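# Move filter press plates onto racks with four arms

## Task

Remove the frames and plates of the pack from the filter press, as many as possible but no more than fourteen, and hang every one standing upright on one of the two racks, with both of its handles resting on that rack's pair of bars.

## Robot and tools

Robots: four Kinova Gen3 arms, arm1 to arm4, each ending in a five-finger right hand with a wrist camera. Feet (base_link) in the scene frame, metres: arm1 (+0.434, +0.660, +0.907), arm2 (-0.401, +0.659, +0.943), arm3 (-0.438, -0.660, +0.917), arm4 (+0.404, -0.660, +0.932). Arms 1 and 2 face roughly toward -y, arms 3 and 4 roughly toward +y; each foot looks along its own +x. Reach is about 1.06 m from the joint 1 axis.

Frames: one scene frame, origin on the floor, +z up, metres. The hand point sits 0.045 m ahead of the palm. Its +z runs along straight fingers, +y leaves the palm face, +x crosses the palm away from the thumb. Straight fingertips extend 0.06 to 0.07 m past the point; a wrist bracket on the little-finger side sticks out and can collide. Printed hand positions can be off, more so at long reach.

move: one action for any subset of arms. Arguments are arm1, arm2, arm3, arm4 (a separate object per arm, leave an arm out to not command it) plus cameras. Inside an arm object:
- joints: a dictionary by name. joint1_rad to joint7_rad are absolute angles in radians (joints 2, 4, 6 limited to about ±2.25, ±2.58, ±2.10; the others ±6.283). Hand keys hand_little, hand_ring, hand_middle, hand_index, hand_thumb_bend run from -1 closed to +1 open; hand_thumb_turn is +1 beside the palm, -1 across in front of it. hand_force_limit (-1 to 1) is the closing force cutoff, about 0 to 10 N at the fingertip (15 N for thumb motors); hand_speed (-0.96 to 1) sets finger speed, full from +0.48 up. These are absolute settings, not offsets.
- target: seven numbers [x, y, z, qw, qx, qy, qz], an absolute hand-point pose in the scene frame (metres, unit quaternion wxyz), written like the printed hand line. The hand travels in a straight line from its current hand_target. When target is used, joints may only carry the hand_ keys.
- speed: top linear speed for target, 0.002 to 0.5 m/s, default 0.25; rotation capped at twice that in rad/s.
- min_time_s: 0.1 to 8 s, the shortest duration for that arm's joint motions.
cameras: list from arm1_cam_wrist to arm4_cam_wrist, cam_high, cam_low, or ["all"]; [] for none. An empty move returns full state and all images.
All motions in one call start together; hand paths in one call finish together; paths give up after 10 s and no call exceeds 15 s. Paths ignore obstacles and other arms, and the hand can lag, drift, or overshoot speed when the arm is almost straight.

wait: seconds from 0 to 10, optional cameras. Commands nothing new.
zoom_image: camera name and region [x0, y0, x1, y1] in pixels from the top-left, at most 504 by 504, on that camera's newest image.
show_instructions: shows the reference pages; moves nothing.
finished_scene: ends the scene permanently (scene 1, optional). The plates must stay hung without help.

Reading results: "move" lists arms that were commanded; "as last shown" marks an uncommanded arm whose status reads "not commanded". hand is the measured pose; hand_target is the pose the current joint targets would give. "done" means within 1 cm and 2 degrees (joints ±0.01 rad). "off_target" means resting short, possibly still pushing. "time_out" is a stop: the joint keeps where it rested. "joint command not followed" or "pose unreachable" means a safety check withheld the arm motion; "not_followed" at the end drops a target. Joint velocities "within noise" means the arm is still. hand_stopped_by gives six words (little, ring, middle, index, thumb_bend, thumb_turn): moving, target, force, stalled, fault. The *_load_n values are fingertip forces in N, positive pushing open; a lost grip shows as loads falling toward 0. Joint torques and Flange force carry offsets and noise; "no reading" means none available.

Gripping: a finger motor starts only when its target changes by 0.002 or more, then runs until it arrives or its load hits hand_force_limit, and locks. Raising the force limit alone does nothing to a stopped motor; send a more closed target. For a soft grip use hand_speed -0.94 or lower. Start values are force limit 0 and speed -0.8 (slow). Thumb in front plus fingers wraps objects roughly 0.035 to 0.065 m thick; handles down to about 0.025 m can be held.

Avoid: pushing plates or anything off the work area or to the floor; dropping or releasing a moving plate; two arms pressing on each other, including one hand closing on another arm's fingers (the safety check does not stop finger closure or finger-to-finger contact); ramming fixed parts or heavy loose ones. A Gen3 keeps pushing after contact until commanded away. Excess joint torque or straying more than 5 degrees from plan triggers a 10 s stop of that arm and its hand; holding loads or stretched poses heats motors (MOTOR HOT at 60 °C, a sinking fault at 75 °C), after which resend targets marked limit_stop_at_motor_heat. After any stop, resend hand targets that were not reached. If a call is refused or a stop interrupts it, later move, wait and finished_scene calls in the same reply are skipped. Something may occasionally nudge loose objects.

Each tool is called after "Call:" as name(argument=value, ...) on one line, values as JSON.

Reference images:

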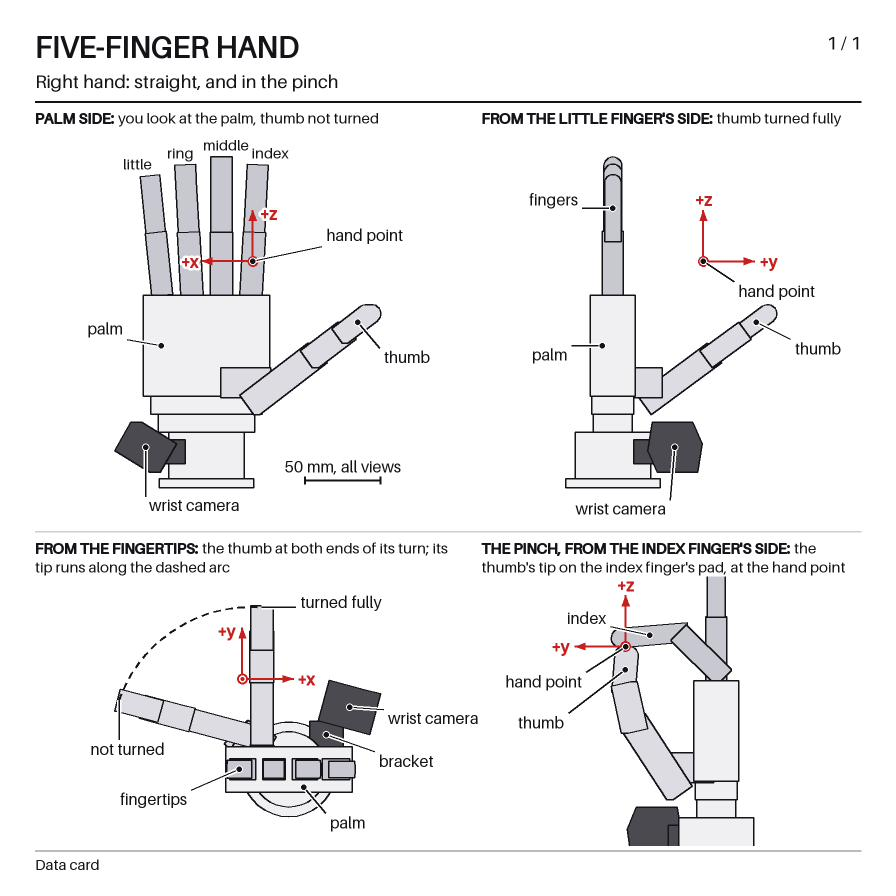

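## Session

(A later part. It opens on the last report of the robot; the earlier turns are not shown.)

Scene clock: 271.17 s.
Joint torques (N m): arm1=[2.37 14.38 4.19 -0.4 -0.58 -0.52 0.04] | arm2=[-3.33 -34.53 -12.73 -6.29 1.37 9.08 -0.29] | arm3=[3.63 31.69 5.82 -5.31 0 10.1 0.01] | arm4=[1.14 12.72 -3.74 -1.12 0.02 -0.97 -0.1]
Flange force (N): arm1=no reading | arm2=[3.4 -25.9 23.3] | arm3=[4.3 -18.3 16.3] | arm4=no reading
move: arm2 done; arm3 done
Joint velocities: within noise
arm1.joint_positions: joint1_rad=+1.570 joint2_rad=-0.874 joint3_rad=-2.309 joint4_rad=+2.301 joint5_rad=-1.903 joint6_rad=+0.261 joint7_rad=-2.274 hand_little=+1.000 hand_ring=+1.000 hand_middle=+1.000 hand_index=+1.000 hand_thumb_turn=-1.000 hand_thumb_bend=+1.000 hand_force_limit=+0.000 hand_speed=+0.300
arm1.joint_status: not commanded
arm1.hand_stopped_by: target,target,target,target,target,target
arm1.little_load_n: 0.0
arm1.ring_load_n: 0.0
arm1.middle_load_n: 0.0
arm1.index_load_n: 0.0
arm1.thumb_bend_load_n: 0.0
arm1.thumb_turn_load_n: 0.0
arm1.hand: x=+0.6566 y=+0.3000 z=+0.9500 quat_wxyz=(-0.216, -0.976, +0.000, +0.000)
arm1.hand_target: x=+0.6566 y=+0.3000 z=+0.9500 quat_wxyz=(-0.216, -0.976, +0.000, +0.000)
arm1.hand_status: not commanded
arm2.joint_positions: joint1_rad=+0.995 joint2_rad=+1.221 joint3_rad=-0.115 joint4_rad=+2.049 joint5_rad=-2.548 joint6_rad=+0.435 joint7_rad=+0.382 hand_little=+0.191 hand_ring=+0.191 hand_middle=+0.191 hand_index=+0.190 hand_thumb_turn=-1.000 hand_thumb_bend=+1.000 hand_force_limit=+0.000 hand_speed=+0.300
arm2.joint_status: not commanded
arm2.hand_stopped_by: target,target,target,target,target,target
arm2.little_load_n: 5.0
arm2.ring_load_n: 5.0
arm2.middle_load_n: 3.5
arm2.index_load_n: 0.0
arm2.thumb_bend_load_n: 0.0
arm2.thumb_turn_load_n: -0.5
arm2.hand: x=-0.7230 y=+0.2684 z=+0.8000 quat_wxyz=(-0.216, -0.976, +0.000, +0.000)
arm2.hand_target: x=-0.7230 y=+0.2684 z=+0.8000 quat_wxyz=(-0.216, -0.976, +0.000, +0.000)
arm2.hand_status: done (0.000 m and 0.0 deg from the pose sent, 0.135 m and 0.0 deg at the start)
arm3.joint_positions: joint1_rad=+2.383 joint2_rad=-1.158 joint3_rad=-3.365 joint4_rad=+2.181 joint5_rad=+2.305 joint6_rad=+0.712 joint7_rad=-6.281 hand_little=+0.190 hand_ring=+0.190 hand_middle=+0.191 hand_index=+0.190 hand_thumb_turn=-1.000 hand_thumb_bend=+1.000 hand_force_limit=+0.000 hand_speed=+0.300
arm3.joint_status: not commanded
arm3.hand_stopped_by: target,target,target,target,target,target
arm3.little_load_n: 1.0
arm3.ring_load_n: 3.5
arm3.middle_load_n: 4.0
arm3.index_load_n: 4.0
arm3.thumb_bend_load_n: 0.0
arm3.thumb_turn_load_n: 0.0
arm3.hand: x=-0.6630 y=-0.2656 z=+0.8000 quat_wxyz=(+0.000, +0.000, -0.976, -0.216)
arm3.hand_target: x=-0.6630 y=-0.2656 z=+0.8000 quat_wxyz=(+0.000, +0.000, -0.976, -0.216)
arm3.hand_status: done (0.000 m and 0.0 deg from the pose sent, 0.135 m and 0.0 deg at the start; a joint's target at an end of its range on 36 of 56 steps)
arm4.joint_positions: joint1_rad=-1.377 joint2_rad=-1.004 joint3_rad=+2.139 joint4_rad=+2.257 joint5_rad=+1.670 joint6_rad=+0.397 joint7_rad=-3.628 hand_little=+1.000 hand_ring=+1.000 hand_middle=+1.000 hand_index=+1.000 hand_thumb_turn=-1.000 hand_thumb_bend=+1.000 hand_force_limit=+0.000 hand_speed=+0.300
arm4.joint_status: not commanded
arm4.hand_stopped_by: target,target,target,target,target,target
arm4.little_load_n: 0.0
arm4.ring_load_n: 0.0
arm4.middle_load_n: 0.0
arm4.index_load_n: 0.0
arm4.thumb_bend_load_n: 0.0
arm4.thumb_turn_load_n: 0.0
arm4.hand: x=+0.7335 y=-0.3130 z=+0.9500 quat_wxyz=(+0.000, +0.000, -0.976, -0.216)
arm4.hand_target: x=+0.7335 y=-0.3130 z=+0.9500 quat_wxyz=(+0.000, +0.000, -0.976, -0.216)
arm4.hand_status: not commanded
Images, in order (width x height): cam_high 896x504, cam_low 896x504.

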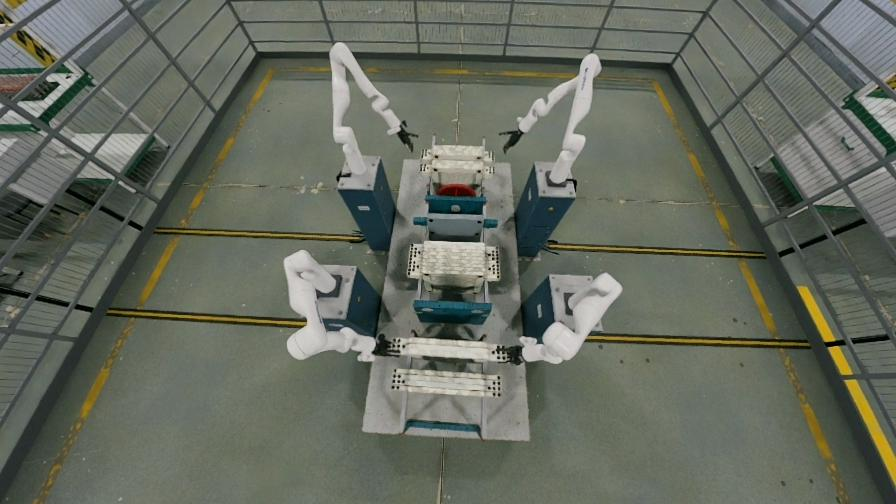

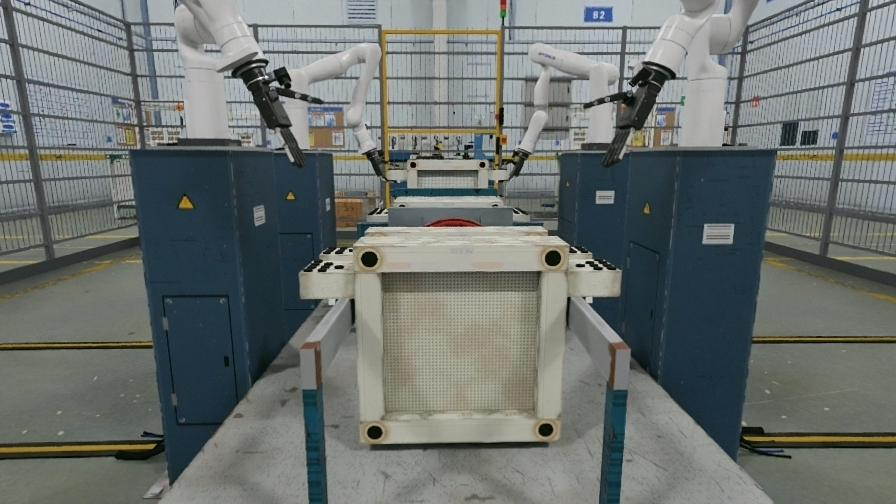

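Call:
move(arm2={"target": [-0.723, 0.2684, 0.69, 0.2164, 0.9763, 0, 0], "speed": 0.1}, arm3={"target": [-0.663, -0.2656, 0.69, 0, 0, 0.9763, 0.2164], "speed": 0.1}, cameras=["cam_high", "arm2_cam_wrist", "arm3_cam_wrist"])

Call:
zoom_image(camera="cam_high", region=[370, 320, 430, 370])

Call:
zoom_image(camera="cam_high", region=[460, 320, 520, 370])

Scene clock: 273.40 s.
Joint torques (N m): arm1=[2.28 14.45 4.15 -0.46 -0.56 -0.46 0.03] | arm2=[-2.62 -35.14 -11.31 -3.53 1.84 8.1 -0.15] | arm3=[3.05 32.38 3.33 -2.7 -0.2 9.2 -0.1] | arm4=[1.25 12.69 -3.74 -1.14 0.03 -0.99 -0.1]
Flange force (N): arm1=no reading | arm2=[2.3 -22.6 23.8] | arm3=[4.0 -16.1 20.0] | arm4=no reading
move: arm2 done; arm3 done
Joint velocities: within noise
arm1.joint_positions: joint1_rad=+1.570 joint2_rad=-0.874 joint3_rad=-2.309 joint4_rad=+2.301 joint5_rad=-1.903 joint6_rad=+0.261 joint7_rad=-2.274 hand_little=+1.000 hand_ring=+1.000 hand_middle=+1.000 hand_index=+1.000 hand_thumb_turn=-1.000 hand_thumb_bend=+1.000 hand_force_limit=+0.000 hand_speed=+0.300
arm1.joint_status: not commanded
arm1.hand_stopped_by: target,target,target,target,target,target
arm1.little_load_n: 0.0
arm1.ring_load_n: 0.0
arm1.middle_load_n: 0.0
arm1.index_load_n: 0.0
arm1.thumb_bend_load_n: 0.0
arm1.thumb_turn_load_n: 0.0
arm1.hand: x=+0.6566 y=+0.3000 z=+0.9500 quat_wxyz=(-0.216, -0.976, +0.000, +0.000)
arm1.hand_target: x=+0.6566 y=+0.3000 z=+0.9500 quat_wxyz=(-0.216, -0.976, +0.000, +0.000)
arm1.hand_status: not commanded
arm2.joint_positions: joint1_rad=+0.970 joint2_rad=+1.499 joint3_rad=-0.074 joint4_rad=+1.856 joint5_rad=-2.572 joint6_rad=+0.525 joint7_rad=+0.426 hand_little=+0.191 hand_ring=+0.191 hand_middle=+0.191 hand_index=+0.190 hand_thumb_turn=-1.000 hand_thumb_bend=+1.000 hand_force_limit=+0.000 hand_speed=+0.300
arm2.joint_status: not commanded
arm2.hand_stopped_by: target,target,target,target,target,target
arm2.little_load_n: 4.5
arm2.ring_load_n: 5.0
arm2.middle_load_n: 3.0
arm2.index_load_n: 0.0
arm2.thumb_bend_load_n: 0.0
arm2.thumb_turn_load_n: 0.0
arm2.hand: x=-0.7230 y=+0.2684 z=+0.6900 quat_wxyz=(-0.216, -0.976, +0.000, +0.000)
arm2.hand_target: x=-0.7230 y=+0.2684 z=+0.6900 quat_wxyz=(-0.216, -0.976, +0.000, +0.000)
arm2.hand_status: done (0.000 m and 0.0 deg from the pose sent, 0.110 m and 0.0 deg at the start)
arm3.joint_positions: joint1_rad=+2.450 joint2_rad=-1.465 joint3_rad=-3.419 joint4_rad=+2.000 joint5_rad=+2.407 joint6_rad=+0.854 joint7_rad=-6.281 hand_little=+0.190 hand_ring=+0.190 hand_middle=+0.191 hand_index=+0.190 hand_thumb_turn=-1.000 hand_thumb_bend=+1.000 hand_force_limit=+0.000 hand_speed=+0.300
arm3.joint_status: not commanded
arm3.hand_stopped_by: target,target,target,target,target,target
arm3.little_load_n: 1.0
arm3.ring_load_n: 4.0
arm3.middle_load_n: 4.0
arm3.index_load_n: 3.5
arm3.thumb_bend_load_n: 0.0
arm3.thumb_turn_load_n: 0.0
arm3.hand: x=-0.6630 y=-0.2656 z=+0.6900 quat_wxyz=(+0.000, +0.000, -0.976, -0.216)
arm3.hand_target: x=-0.6630 y=-0.2656 z=+0.6900 quat_wxyz=(+0.000, +0.000, -0.976, -0.216)
arm3.hand_status: done (0.000 m and 0.0 deg from the pose sent, 0.110 m and 0.0 deg at the start; a joint's target at an end of its range on 37 of 49 steps)
arm4.joint_positions: joint1_rad=-1.377 joint2_rad=-1.004 joint3_rad=+2.139 joint4_rad=+2.257 joint5_rad=+1.670 joint6_rad=+0.397 joint7_rad=-3.628 hand_little=+1.000 hand_ring=+1.000 hand_middle=+1.000 hand_index=+1.000 hand_thumb_turn=-1.000 hand_thumb_bend=+1.000 hand_force_limit=+0.000 hand_speed=+0.300
arm4.joint_status: not commanded
arm4.hand_stopped_by: target,target,target,target,target,target
arm4.little_load_n: 0.0
arm4.ring_load_n: 0.0
arm4.middle_load_n: 0.0
arm4.index_load_n: 0.0
arm4.thumb_bend_load_n: 0.0
arm4.thumb_turn_load_n: 0.0
arm4.hand: x=+0.7335 y=-0.3130 z=+0.9500 quat_wxyz=(+0.000, +0.000, -0.976, -0.216)
arm4.hand_target: x=+0.7335 y=-0.3130 z=+0.9500 quat_wxyz=(+0.000, +0.000, -0.976, -0.216)
arm4.hand_status: not commanded
pictures: arm2_cam_wrist, arm3_cam_wrist, cam_high
Images, in order (width x height): arm2_cam_wrist 672x504, arm3_cam_wrist 672x504, cam_high 896x504.

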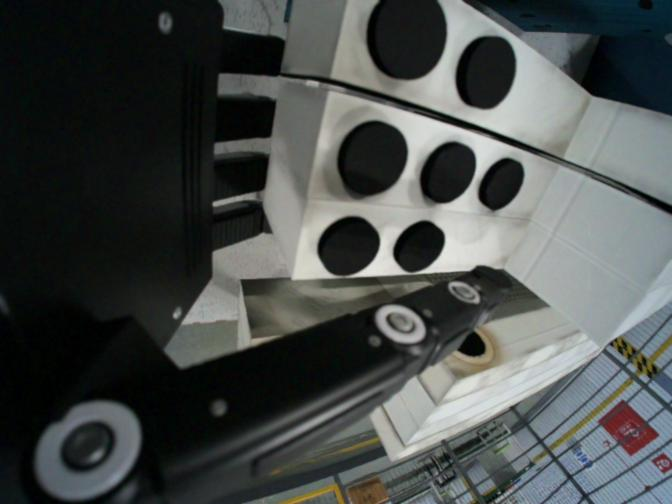

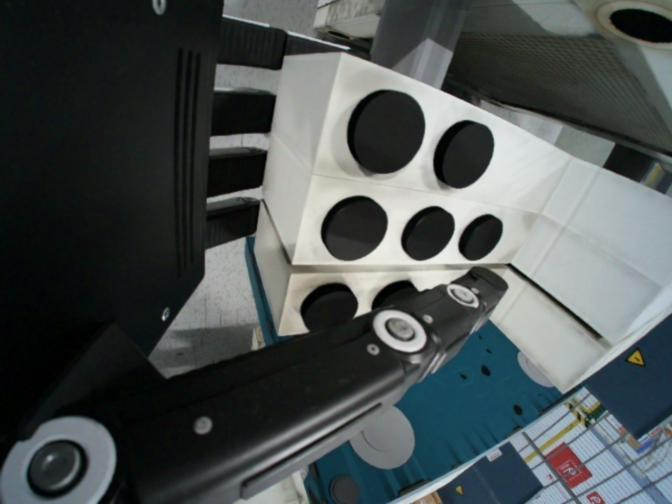

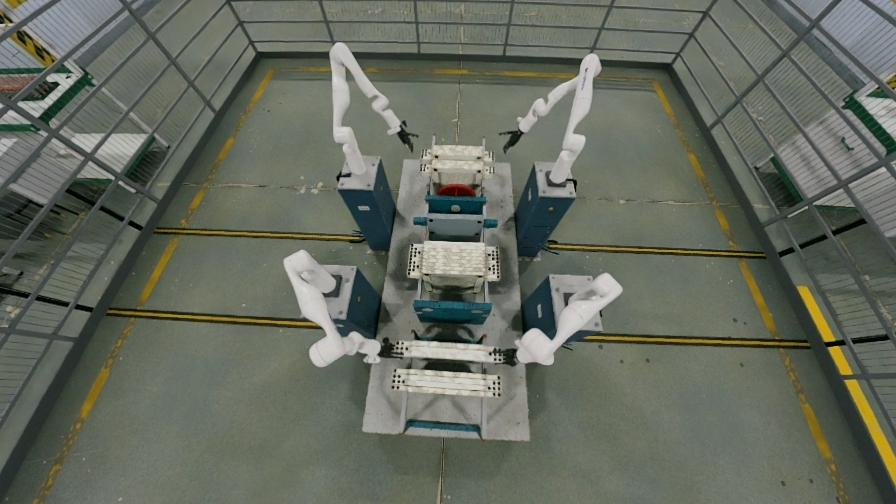

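Scaled by 8.400 from the camera's image (finer frame: 1280x720).

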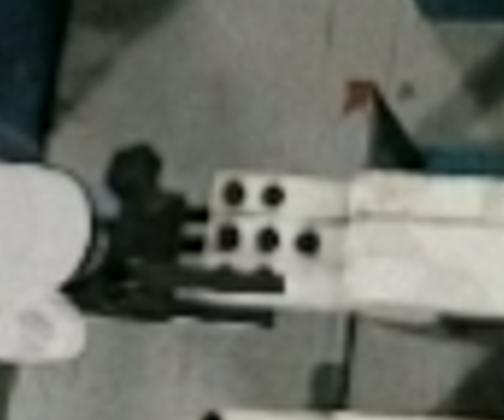

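Scaled by 8.400 from the camera's image (finer frame: 1280x720).

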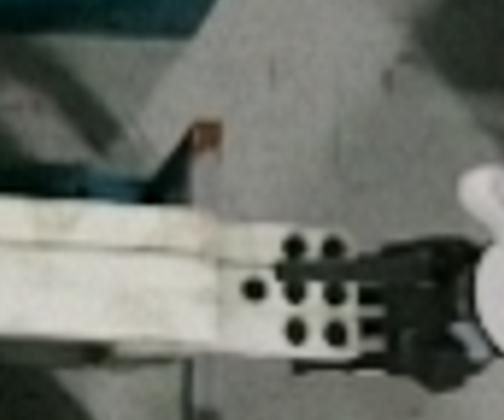

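Call:
move(arm2={"target": [-0.723, 0.2714, 0.664, 0.2164, 0.9763, 0, 0], "speed": 0.05}, arm3={"target": [-0.663, -0.2626, 0.664, 0, 0, 0.9763, 0.2164], "speed": 0.05}, cameras=["cam_high"])

Call:
zoom_image(camera="cam_high", region=[370, 320, 430, 370])

Call:
zoom_image(camera="cam_high", region=[460, 320, 520, 370])

Scene clock: 275.53 s.
Joint torques (N m): arm1=[2.31 14.36 4.13 -0.44 -0.53 -0.48 0.02] | arm2=[-2.52 -35 -11.1 -3.19 1.84 7.95 -0.16] | arm3=[3.05 32.48 3.18 -2.72 -0.17 9.08 -0.07] | arm4=[1.18 12.74 -3.79 -1.12 0.04 -0.99 -0.07]
Flange force (N): arm1=no reading | arm2=[2.3 -22.2 23.5] | arm3=[3.9 -16.0 20.0] | arm4=no reading
move: arm2 done; arm3 done
Joint velocities: within noise
arm1.joint_positions: joint1_rad=+1.570 joint2_rad=-0.874 joint3_rad=-2.309 joint4_rad=+2.301 joint5_rad=-1.903 joint6_rad=+0.261 joint7_rad=-2.274 hand_little=+1.000 hand_ring=+1.000 hand_middle=+1.000 hand_index=+1.000 hand_thumb_turn=-1.000 hand_thumb_bend=+1.000 hand_force_limit=+0.000 hand_speed=+0.300
arm1.joint_status: not commanded
arm1.hand_stopped_by: target,target,target,target,target,target
arm1.little_load_n: 0.0
arm1.ring_load_n: 0.0
arm1.middle_load_n: 0.0
arm1.index_load_n: -0.5
arm1.thumb_bend_load_n: 0.0
arm1.thumb_turn_load_n: 0.0
arm1.hand: x=+0.6566 y=+0.3000 z=+0.9500 quat_wxyz=(-0.216, -0.976, +0.000, +0.000)
arm1.hand_target: x=+0.6566 y=+0.3000 z=+0.9500 quat_wxyz=(-0.216, -0.976, +0.000, +0.000)
arm1.hand_status: not commanded
arm2.joint_positions: joint1_rad=+0.974 joint2_rad=+1.562 joint3_rad=-0.069 joint4_rad=+1.803 joint5_rad=-2.567 joint6_rad=+0.534 joint7_rad=+0.431 hand_little=+0.191 hand_ring=+0.191 hand_middle=+0.191 hand_index=+0.190 hand_thumb_turn=-1.000 hand_thumb_bend=+1.000 hand_force_limit=+0.000 hand_speed=+0.300
arm2.joint_status: not commanded
arm2.hand_stopped_by: target,target,target,target,target,target
arm2.little_load_n: 4.5
arm2.ring_load_n: 5.0
arm2.middle_load_n: 3.5
arm2.index_load_n: 0.0
arm2.thumb_bend_load_n: 0.0
arm2.thumb_turn_load_n: 0.0
arm2.hand: x=-0.7230 y=+0.2714 z=+0.6640 quat_wxyz=(-0.216, -0.976, +0.000, +0.000)
arm2.hand_target: x=-0.7230 y=+0.2714 z=+0.6640 quat_wxyz=(-0.216, -0.976, +0.000, +0.000)
arm2.hand_status: done (0.000 m and 0.0 deg from the pose sent, 0.026 m and 0.0 deg at the start)
arm3.joint_positions: joint1_rad=+2.454 joint2_rad=-1.527 joint3_rad=-3.411 joint4_rad=+1.939 joint5_rad=+2.429 joint6_rad=+0.852 joint7_rad=-6.279 hand_little=+0.190 hand_ring=+0.190 hand_middle=+0.191 hand_index=+0.190 hand_thumb_turn=-1.000 hand_thumb_bend=+1.000 hand_force_limit=+0.000 hand_speed=+0.300
arm3.joint_status: not commanded
arm3.hand_stopped_by: target,target,target,target,target,target
arm3.little_load_n: 1.0
arm3.ring_load_n: 4.0
arm3.middle_load_n: 4.0
arm3.index_load_n: 3.5
arm3.thumb_bend_load_n: 0.0
arm3.thumb_turn_load_n: 0.0
arm3.hand: x=-0.6630 y=-0.2626 z=+0.6640 quat_wxyz=(+0.000, +0.000, -0.976, -0.216)
arm3.hand_target: x=-0.6630 y=-0.2626 z=+0.6640 quat_wxyz=(+0.000, +0.000, -0.976, -0.216)
arm3.hand_status: done (0.000 m and 0.0 deg from the pose sent, 0.026 m and 0.0 deg at the start)
arm4.joint_positions: joint1_rad=-1.377 joint2_rad=-1.004 joint3_rad=+2.139 joint4_rad=+2.257 joint5_rad=+1.670 joint6_rad=+0.397 joint7_rad=-3.628 hand_little=+1.000 hand_ring=+1.000 hand_middle=+1.000 hand_index=+1.000 hand_thumb_turn=-1.000 hand_thumb_bend=+1.000 hand_force_limit=+0.000 hand_speed=+0.300
arm4.joint_status: not commanded
arm4.hand_stopped_by: target,target,target,target,target,target
arm4.little_load_n: 0.0
arm4.ring_load_n: 0.0
arm4.middle_load_n: 0.0
arm4.index_load_n: 0.0
arm4.thumb_bend_load_n: 0.0
arm4.thumb_turn_load_n: 0.0
arm4.hand: x=+0.7335 y=-0.3130 z=+0.9500 quat_wxyz=(+0.000, +0.000, -0.976, -0.216)
arm4.hand_target: x=+0.7335 y=-0.3130 z=+0.9500 quat_wxyz=(+0.000, +0.000, -0.976, -0.216)
arm4.hand_status: not commanded
Images, in order (width x height): cam_high 896x504.

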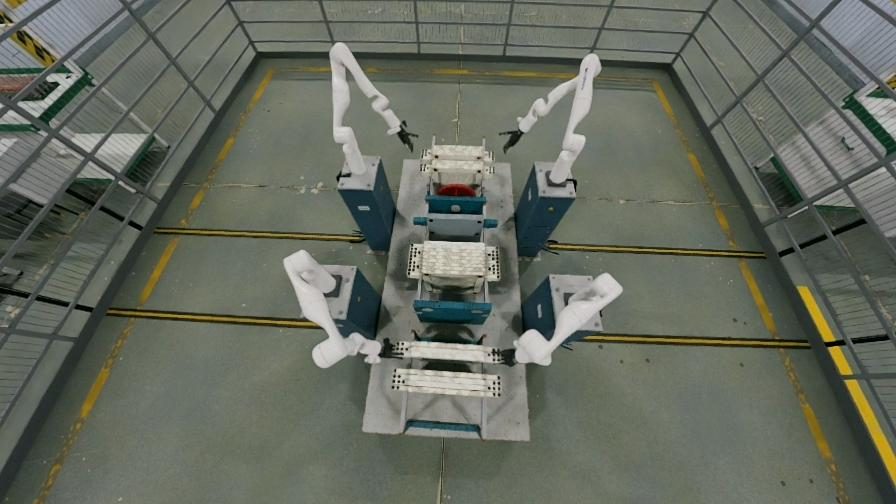

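Scaled by 8.400 from the camera's image (finer frame: 1280x720).

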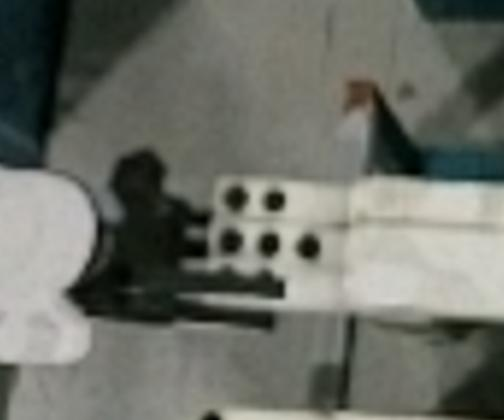

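Scaled by 8.400 from the camera's image (finer frame: 1280x720).

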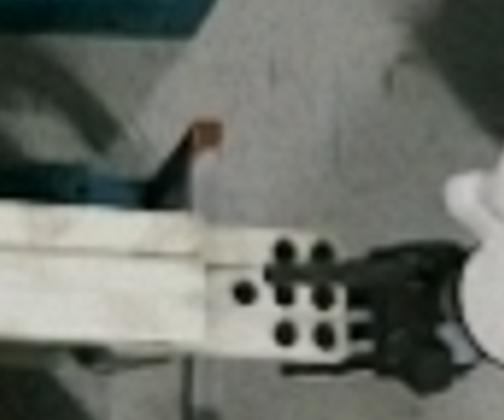

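Call:
move(arm2={"target": [-0.723, 0.2714, 0.647, 0.2164, 0.9763, 0, 0], "speed": 0.02}, arm3={"target": [-0.663, -0.2626, 0.647, 0, 0, 0.9763, 0.2164], "speed": 0.02}, cameras=["cam_high", "cam_low"])

Scene clock: 277.27 s.
Joint torques (N m): arm1=[2.28 14.4 4.25 -0.43 -0.56 -0.54 0.01] | arm2=[0.07 -18.09 -1.46 0.56 0.25 1.13 0.1] | arm3=[0.6 15.55 -1.32 2.06 -0.06 1.24 -0.23] | arm4=[1.15 12.71 -3.72 -1.12 0.06 -1.01 -0.08]
Flange force (N): arm1=no reading | arm2=[1.5 0.0 -1.1] | arm3=[3.1 3.7 -2.3] | arm4=no reading
move: arm2 done; arm3 done
Joint velocities: within noise
arm1.joint_positions: joint1_rad=+1.570 joint2_rad=-0.874 joint3_rad=-2.309 joint4_rad=+2.301 joint5_rad=-1.903 joint6_rad=+0.261 joint7_rad=-2.274 hand_little=+1.000 hand_ring=+1.000 hand_middle=+1.000 hand_index=+1.000 hand_thumb_turn=-1.000 hand_thumb_bend=+1.000 hand_force_limit=+0.000 hand_speed=+0.300
arm1.joint_status: not commanded
arm1.hand_stopped_by: target,target,target,target,target,target
arm1.little_load_n: 0.0
arm1.ring_load_n: 0.0
arm1.middle_load_n: 0.0
arm1.index_load_n: 0.0
arm1.thumb_bend_load_n: 0.5
arm1.thumb_turn_load_n: 0.0
arm1.hand: x=+0.6566 y=+0.3000 z=+0.9500 quat_wxyz=(-0.216, -0.976, +0.000, +0.000)
arm1.hand_target: x=+0.6566 y=+0.3000 z=+0.9500 quat_wxyz=(-0.216, -0.976, +0.000, +0.000)
arm1.hand_status: not commanded
arm2.joint_positions: joint1_rad=+0.975 joint2_rad=+1.603 joint3_rad=-0.068 joint4_rad=+1.763 joint5_rad=-2.564 joint6_rad=+0.534 joint7_rad=+0.432 hand_little=+0.190 hand_ring=+0.190 hand_middle=+0.190 hand_index=+0.190 hand_thumb_turn=-1.000 hand_thumb_bend=+1.000 hand_force_limit=+0.000 hand_speed=+0.300
arm2.joint_status: not commanded
arm2.hand_stopped_by: target,target,target,target,target,target
arm2.little_load_n: 0.0
arm2.ring_load_n: 0.0
arm2.middle_load_n: 0.0
arm2.index_load_n: 0.0
arm2.thumb_bend_load_n: 0.0
arm2.thumb_turn_load_n: 0.0
arm2.hand: x=-0.7230 y=+0.2714 z=+0.6470 quat_wxyz=(-0.216, -0.976, +0.000, +0.000)
arm2.hand_target: x=-0.7230 y=+0.2714 z=+0.6470 quat_wxyz=(-0.216, -0.976, +0.000, +0.000)
arm2.hand_status: done (0.000 m and 0.0 deg from the pose sent, 0.017 m and 0.0 deg at the start)
arm3.joint_positions: joint1_rad=+2.454 joint2_rad=-1.568 joint3_rad=-3.407 joint4_rad=+1.901 joint5_rad=+2.441 joint6_rad=+0.853 joint7_rad=-6.280 hand_little=+0.190 hand_ring=+0.190 hand_middle=+0.190 hand_index=+0.190 hand_thumb_turn=-1.000 hand_thumb_bend=+1.000 hand_force_limit=+0.000 hand_speed=+0.300
arm3.joint_status: not commanded
arm3.hand_stopped_by: target,target,target,target,target,target
arm3.little_load_n: 0.0
arm3.ring_load_n: 0.0
arm3.middle_load_n: 0.0
arm3.index_load_n: 0.0
arm3.thumb_bend_load_n: 0.0
arm3.thumb_turn_load_n: 0.0
arm3.hand: x=-0.6630 y=-0.2626 z=+0.6470 quat_wxyz=(+0.000, +0.000, -0.976, -0.216)
arm3.hand_target: x=-0.6630 y=-0.2626 z=+0.6470 quat_wxyz=(+0.000, +0.000, -0.976, -0.216)
arm3.hand_status: done (0.000 m and 0.0 deg from the pose sent, 0.017 m and 0.0 deg at the start)
arm4.joint_positions: joint1_rad=-1.377 joint2_rad=-1.004 joint3_rad=+2.139 joint4_rad=+2.257 joint5_rad=+1.670 joint6_rad=+0.397 joint7_rad=-3.628 hand_little=+1.000 hand_ring=+1.000 hand_middle=+1.000 hand_index=+1.000 hand_thumb_turn=-1.000 hand_thumb_bend=+1.000 hand_force_limit=+0.000 hand_speed=+0.300
arm4.joint_status: not commanded
arm4.hand_stopped_by: target,target,target,target,target,target
arm4.little_load_n: 0.0
arm4.ring_load_n: 0.0
arm4.middle_load_n: 0.0
arm4.index_load_n: 0.0
arm4.thumb_bend_load_n: 0.0
arm4.thumb_turn_load_n: 0.0
arm4.hand: x=+0.7335 y=-0.3130 z=+0.9500 quat_wxyz=(+0.000, +0.000, -0.976, -0.216)
arm4.hand_target: x=+0.7335 y=-0.3130 z=+0.9500 quat_wxyz=(+0.000, +0.000, -0.976, -0.216)
arm4.hand_status: not commanded
Images, in order (width x height): cam_high 896x504, cam_low 896x504.

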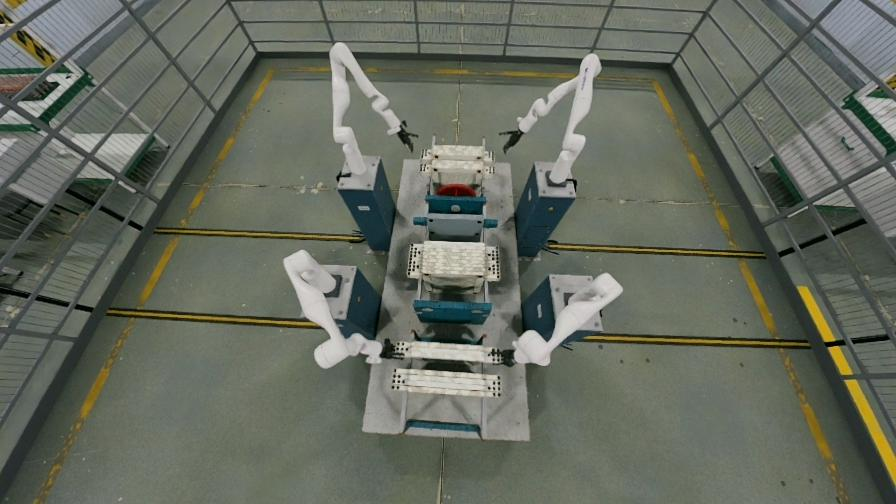

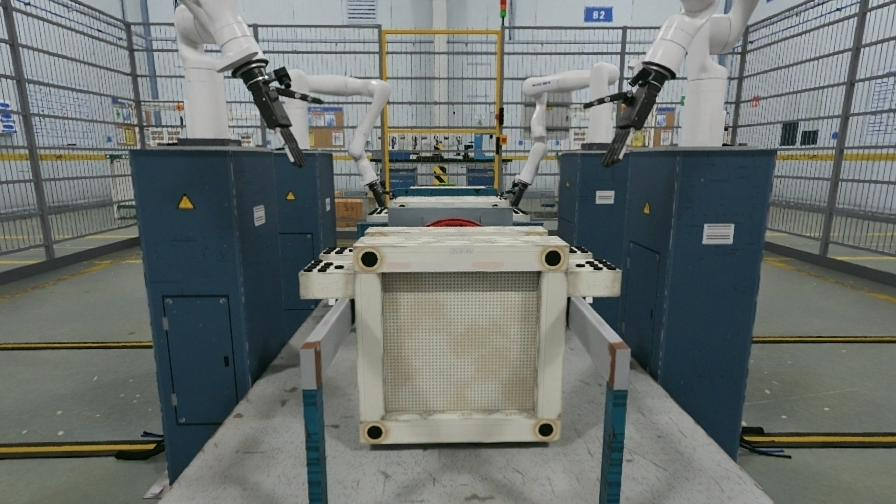

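Resting on the bars. Release.

Call:
move(arm2={"target": [-0.723, 0.2734, 0.643, 0.2164, 0.9763, 0, 0], "speed": 0.05, "joints": {"hand_index": 1.0, "hand_middle": 1.0, "hand_ring": 1.0, "hand_little": 1.0}}, arm3={"target": [-0.663, -0.2646, 0.643, 0, 0, 0.9763, 0.2164], "speed": 0.05, "joints": {"hand_index": 1.0, "hand_middle": 1.0, "hand_ring": 1.0, "hand_little": 1.0}}, cameras=["arm2_cam_wrist", "arm3_cam_wrist"])

Call:
move(arm2={"target": [-0.723, 0.2994, 0.643, 0.2164, 0.9763, 0, 0], "speed": 0.08}, arm3={"target": [-0.663, -0.2906, 0.643, 0, 0, 0.9763, 0.2164], "speed": 0.08}, cameras=["cam_high", "arm2_cam_wrist", "arm3_cam_wrist"])

Scene clock: 279.00 s.
Joint torques (N m): arm1=[2.28 14.39 4.15 -0.42 -0.59 -0.51 0.03] | arm2=[0.01 -18.12 -1.48 0.56 0.24 1.08 0.13] | arm3=[0.56 15.49 -1.31 2.06 -0.08 1.22 -0.26] | arm4=[1.18 12.69 -3.71 -1.15 0.04 -0.97 -0.07]
Flange force (N): arm1=no reading | arm2=[1.5 -0.2 -1.2] | arm3=[2.9 3.7 -2.4] | arm4=no reading
move: arm2 done; arm3 done
Joint velocities: within noise
arm1.joint_positions: joint1_rad=+1.570 joint2_rad=-0.874 joint3_rad=-2.309 joint4_rad=+2.301 joint5_rad=-1.903 joint6_rad=+0.261 joint7_rad=-2.274 hand_little=+1.000 hand_ring=+1.000 hand_middle=+1.000 hand_index=+1.000 hand_thumb_turn=-1.000 hand_thumb_bend=+1.000 hand_force_limit=+0.000 hand_speed=+0.300
arm1.joint_status: not commanded
arm1.hand_stopped_by: target,target,target,target,target,target
arm1.little_load_n: 0.0
arm1.ring_load_n: 0.0
arm1.middle_load_n: 0.0
arm1.index_load_n: 0.0
arm1.thumb_bend_load_n: -0.5
arm1.thumb_turn_load_n: 0.0
arm1.hand: x=+0.6566 y=+0.3000 z=+0.9500 quat_wxyz=(-0.216, -0.976, +0.000, +0.000)
arm1.hand_target: x=+0.6566 y=+0.3000 z=+0.9500 quat_wxyz=(-0.216, -0.976, +0.000, +0.000)
arm1.hand_status: not commanded
arm2.joint_positions: joint1_rad=+0.978 joint2_rad=+1.613 joint3_rad=-0.067 joint4_rad=+1.756 joint5_rad=-2.562 joint6_rad=+0.537 joint7_rad=+0.433 hand_little=+1.000 hand_ring=+1.000 hand_middle=+1.000 hand_index=+1.000 hand_thumb_turn=-1.000 hand_thumb_bend=+1.000 hand_force_limit=+0.000 hand_speed=+0.300
arm2.joint_status: all done
arm2.hand_stopped_by: target,target,target,target,target,target
arm2.little_load_n: 0.0
arm2.ring_load_n: 0.0
arm2.middle_load_n: 0.0
arm2.index_load_n: 0.0
arm2.thumb_bend_load_n: 0.0
arm2.thumb_turn_load_n: 0.0
arm2.hand: x=-0.7230 y=+0.2734 z=+0.6430 quat_wxyz=(-0.216, -0.976, +0.000, +0.000)
arm2.hand_target: x=-0.7230 y=+0.2734 z=+0.6430 quat_wxyz=(-0.216, -0.976, +0.000, +0.000)
arm2.hand_status: done (0.000 m and 0.0 deg from the pose sent, 0.004 m and 0.0 deg at the start)
arm3.joint_positions: joint1_rad=+2.453 joint2_rad=-1.579 joint3_rad=-3.410 joint4_rad=+1.895 joint5_rad=+2.443 joint6_rad=+0.859 joint7_rad=-6.281 hand_little=+1.000 hand_ring=+1.000 hand_middle=+1.000 hand_index=+1.000 hand_thumb_turn=-1.000 hand_thumb_bend=+1.000 hand_force_limit=+0.000 hand_speed=+0.300
arm3.joint_status: all done
arm3.hand_stopped_by: target,target,target,target,target,target
arm3.little_load_n: 0.0
arm3.ring_load_n: 0.0
arm3.middle_load_n: 0.0
arm3.index_load_n: -0.5
arm3.thumb_bend_load_n: 0.0
arm3.thumb_turn_load_n: 0.0
arm3.hand: x=-0.6630 y=-0.2646 z=+0.6430 quat_wxyz=(+0.000, +0.000, -0.976, -0.216)
arm3.hand_target: x=-0.6630 y=-0.2646 z=+0.6430 quat_wxyz=(+0.000, +0.000, -0.976, -0.216)
arm3.hand_status: done (0.000 m and 0.0 deg from the pose sent, 0.004 m and 0.0 deg at the start; a joint's target at an end of its range on 23 of 28 steps)
arm4.joint_positions: joint1_rad=-1.377 joint2_rad=-1.004 joint3_rad=+2.139 joint4_rad=+2.257 joint5_rad=+1.670 joint6_rad=+0.397 joint7_rad=-3.628 hand_little=+1.000 hand_ring=+1.000 hand_middle=+1.000 hand_index=+1.000 hand_thumb_turn=-1.000 hand_thumb_bend=+1.000 hand_force_limit=+0.000 hand_speed=+0.300
arm4.joint_status: not commanded
arm4.hand_stopped_by: target,target,target,target,target,target
arm4.little_load_n: 0.0
arm4.ring_load_n: 0.0
arm4.middle_load_n: 0.0
arm4.index_load_n: 0.0
arm4.thumb_bend_load_n: 0.0
arm4.thumb_turn_load_n: 0.0
arm4.hand: x=+0.7335 y=-0.3130 z=+0.9500 quat_wxyz=(+0.000, +0.000, -0.976, -0.216)
arm4.hand_target: x=+0.7335 y=-0.3130 z=+0.9500 quat_wxyz=(+0.000, +0.000, -0.976, -0.216)
arm4.hand_status: not commanded
Images, in order (width x height): arm2_cam_wrist 672x504, arm3_cam_wrist 672x504.

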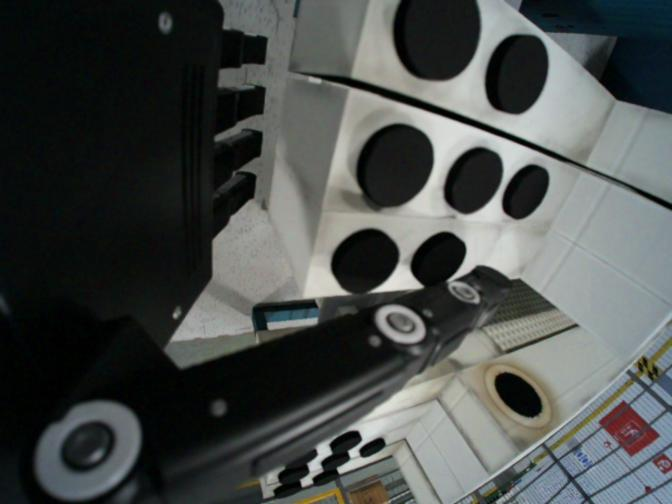

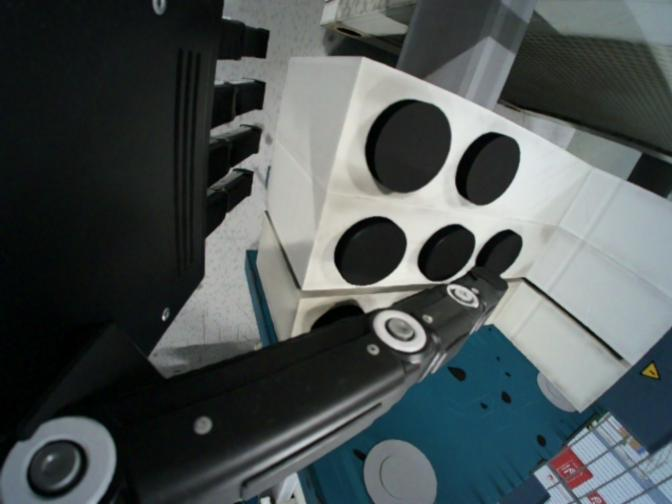

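Scene clock: 279.97 s.
Joint torques (N m): arm1=[2.3 14.43 4.18 -0.44 -0.54 -0.49 0.06] | arm2=[-0.01 -17.77 -1.36 0.95 0.26 1.13 0.11] | arm3=[0.62 14.98 -1.79 2.57 -0.08 1.26 -0.23] | arm4=[1.13 12.73 -3.76 -1.13 0.06 -1 -0.09]
Flange force (N): arm1=no reading | arm2=[1.3 -0.2 -1.0] | arm3=[3.0 3.7 -2.0] | arm4=no reading
move: arm2 done; arm3 done
Joint velocities: within noise
arm1.joint_positions: joint1_rad=+1.570 joint2_rad=-0.874 joint3_rad=-2.309 joint4_rad=+2.301 joint5_rad=-1.903 joint6_rad=+0.261 joint7_rad=-2.274 hand_little=+1.000 hand_ring=+1.000 hand_middle=+1.000 hand_index=+1.000 hand_thumb_turn=-1.000 hand_thumb_bend=+1.000 hand_force_limit=+0.000 hand_speed=+0.300
arm1.joint_status: not commanded
arm1.hand_stopped_by: target,target,target,target,target,target
arm1.little_load_n: 0.0
arm1.ring_load_n: 0.0
arm1.middle_load_n: 0.0
arm1.index_load_n: 0.0
arm1.thumb_bend_load_n: -0.5
arm1.thumb_turn_load_n: -0.5
arm1.hand: x=+0.6566 y=+0.3000 z=+0.9500 quat_wxyz=(-0.216, -0.976, +0.000, +0.000)
arm1.hand_target: x=+0.6566 y=+0.3000 z=+0.9500 quat_wxyz=(-0.216, -0.976, +0.000, +0.000)
arm1.hand_status: not commanded
arm2.joint_positions: joint1_rad=+1.019 joint2_rad=+1.620 joint3_rad=-0.042 joint4_rad=+1.794 joint5_rad=-2.537 joint6_rad=+0.581 joint7_rad=+0.457 hand_little=+1.000 hand_ring=+1.000 hand_middle=+1.000 hand_index=+1.000 hand_thumb_turn=-1.000 hand_thumb_bend=+1.000 hand_force_limit=+0.000 hand_speed=+0.300
arm2.joint_status: not commanded
arm2.hand_stopped_by: target,target,target,target,target,target
arm2.little_load_n: 0.0
arm2.ring_load_n: 0.0
arm2.middle_load_n: 0.0
arm2.index_load_n: 0.0
arm2.thumb_bend_load_n: 0.0
arm2.thumb_turn_load_n: 0.0
arm2.hand: x=-0.7230 y=+0.2994 z=+0.6430 quat_wxyz=(-0.216, -0.976, +0.000, +0.000)
arm2.hand_target: x=-0.7230 y=+0.2994 z=+0.6430 quat_wxyz=(-0.216, -0.976, +0.000, +0.000)
arm2.hand_status: done (0.000 m and 0.0 deg from the pose sent, 0.026 m and 0.0 deg at the start)
arm3.joint_positions: joint1_rad=+2.453 joint2_rad=-1.608 joint3_rad=-3.469 joint4_rad=+1.937 joint5_rad=+2.430 joint6_rad=+0.950 joint7_rad=-6.281 hand_little=+1.000 hand_ring=+1.000 hand_middle=+1.000 hand_index=+1.000 hand_thumb_turn=-1.000 hand_thumb_bend=+1.000 hand_force_limit=+0.000 hand_speed=+0.300
arm3.joint_status: not commanded
arm3.hand_stopped_by: target,target,target,target,target,target
arm3.little_load_n: 0.0
arm3.ring_load_n: 0.0
arm3.middle_load_n: 0.0
arm3.index_load_n: -0.5
arm3.thumb_bend_load_n: 0.0
arm3.thumb_turn_load_n: 0.0
arm3.hand: x=-0.6630 y=-0.2906 z=+0.6430 quat_wxyz=(+0.000, +0.000, -0.976, -0.216)
arm3.hand_target: x=-0.6630 y=-0.2906 z=+0.6430 quat_wxyz=(+0.000, +0.000, -0.976, -0.216)
arm3.hand_status: done (0.000 m and 0.0 deg from the pose sent, 0.026 m and 0.0 deg at the start; a joint's target at an end of its range on 27 of 29 steps)
arm4.joint_positions: joint1_rad=-1.377 joint2_rad=-1.004 joint3_rad=+2.139 joint4_rad=+2.257 joint5_rad=+1.670 joint6_rad=+0.397 joint7_rad=-3.628 hand_little=+1.000 hand_ring=+1.000 hand_middle=+1.000 hand_index=+1.000 hand_thumb_turn=-1.000 hand_thumb_bend=+1.000 hand_force_limit=+0.000 hand_speed=+0.300
arm4.joint_status: not commanded
arm4.hand_stopped_by: target,target,target,target,target,target
arm4.little_load_n: 0.0
arm4.ring_load_n: 0.0
arm4.middle_load_n: 0.0
arm4.index_load_n: 0.5
arm4.thumb_bend_load_n: 0.0
arm4.thumb_turn_load_n: 0.0
arm4.hand: x=+0.7335 y=-0.3130 z=+0.9500 quat_wxyz=(+0.000, +0.000, -0.976, -0.216)
arm4.hand_target: x=+0.7335 y=-0.3130 z=+0.9500 quat_wxyz=(+0.000, +0.000, -0.976, -0.216)
arm4.hand_status: not commanded
pictures: arm2_cam_wrist, arm3_cam_wrist, cam_high
Images, in order (width x height): arm2_cam_wrist 672x504, arm3_cam_wrist 672x504, cam_high 896x504.

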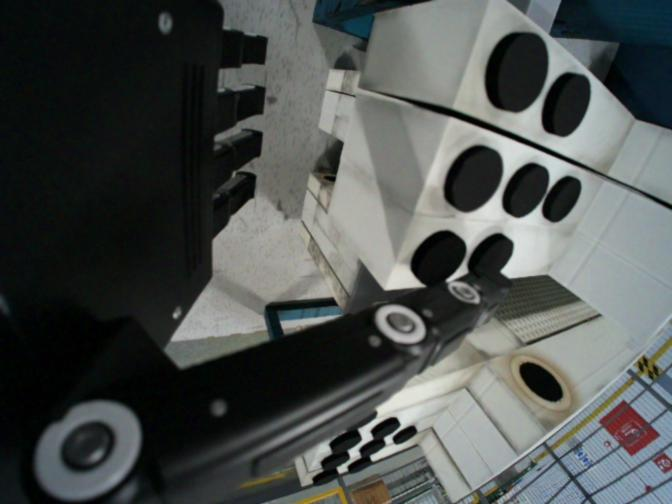

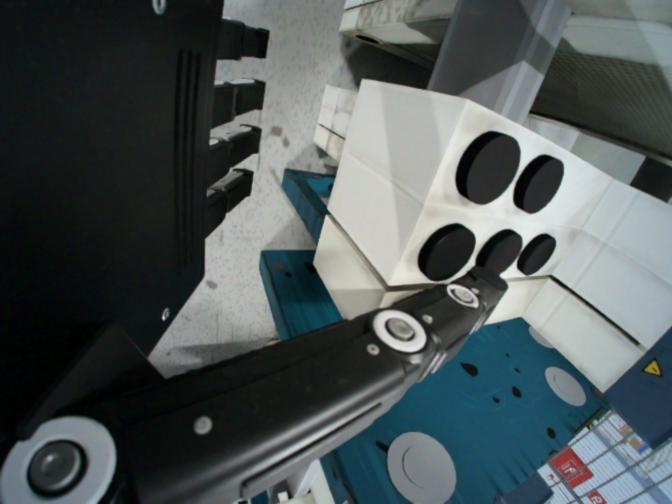

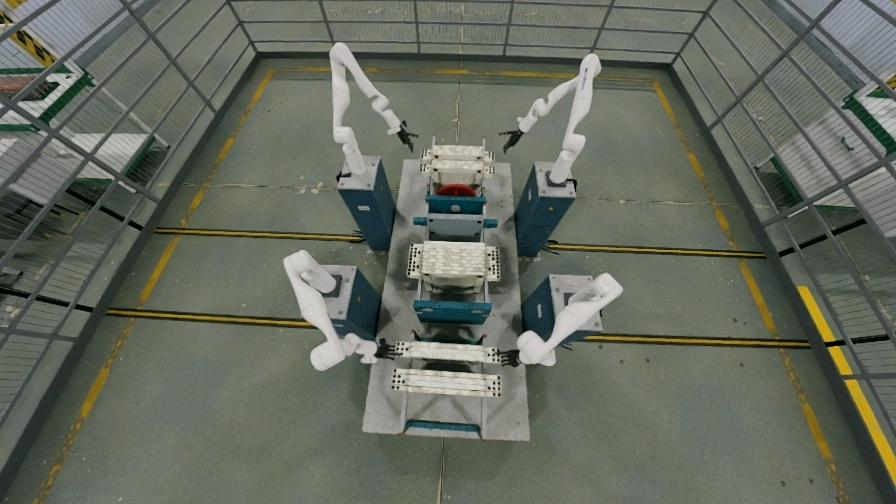

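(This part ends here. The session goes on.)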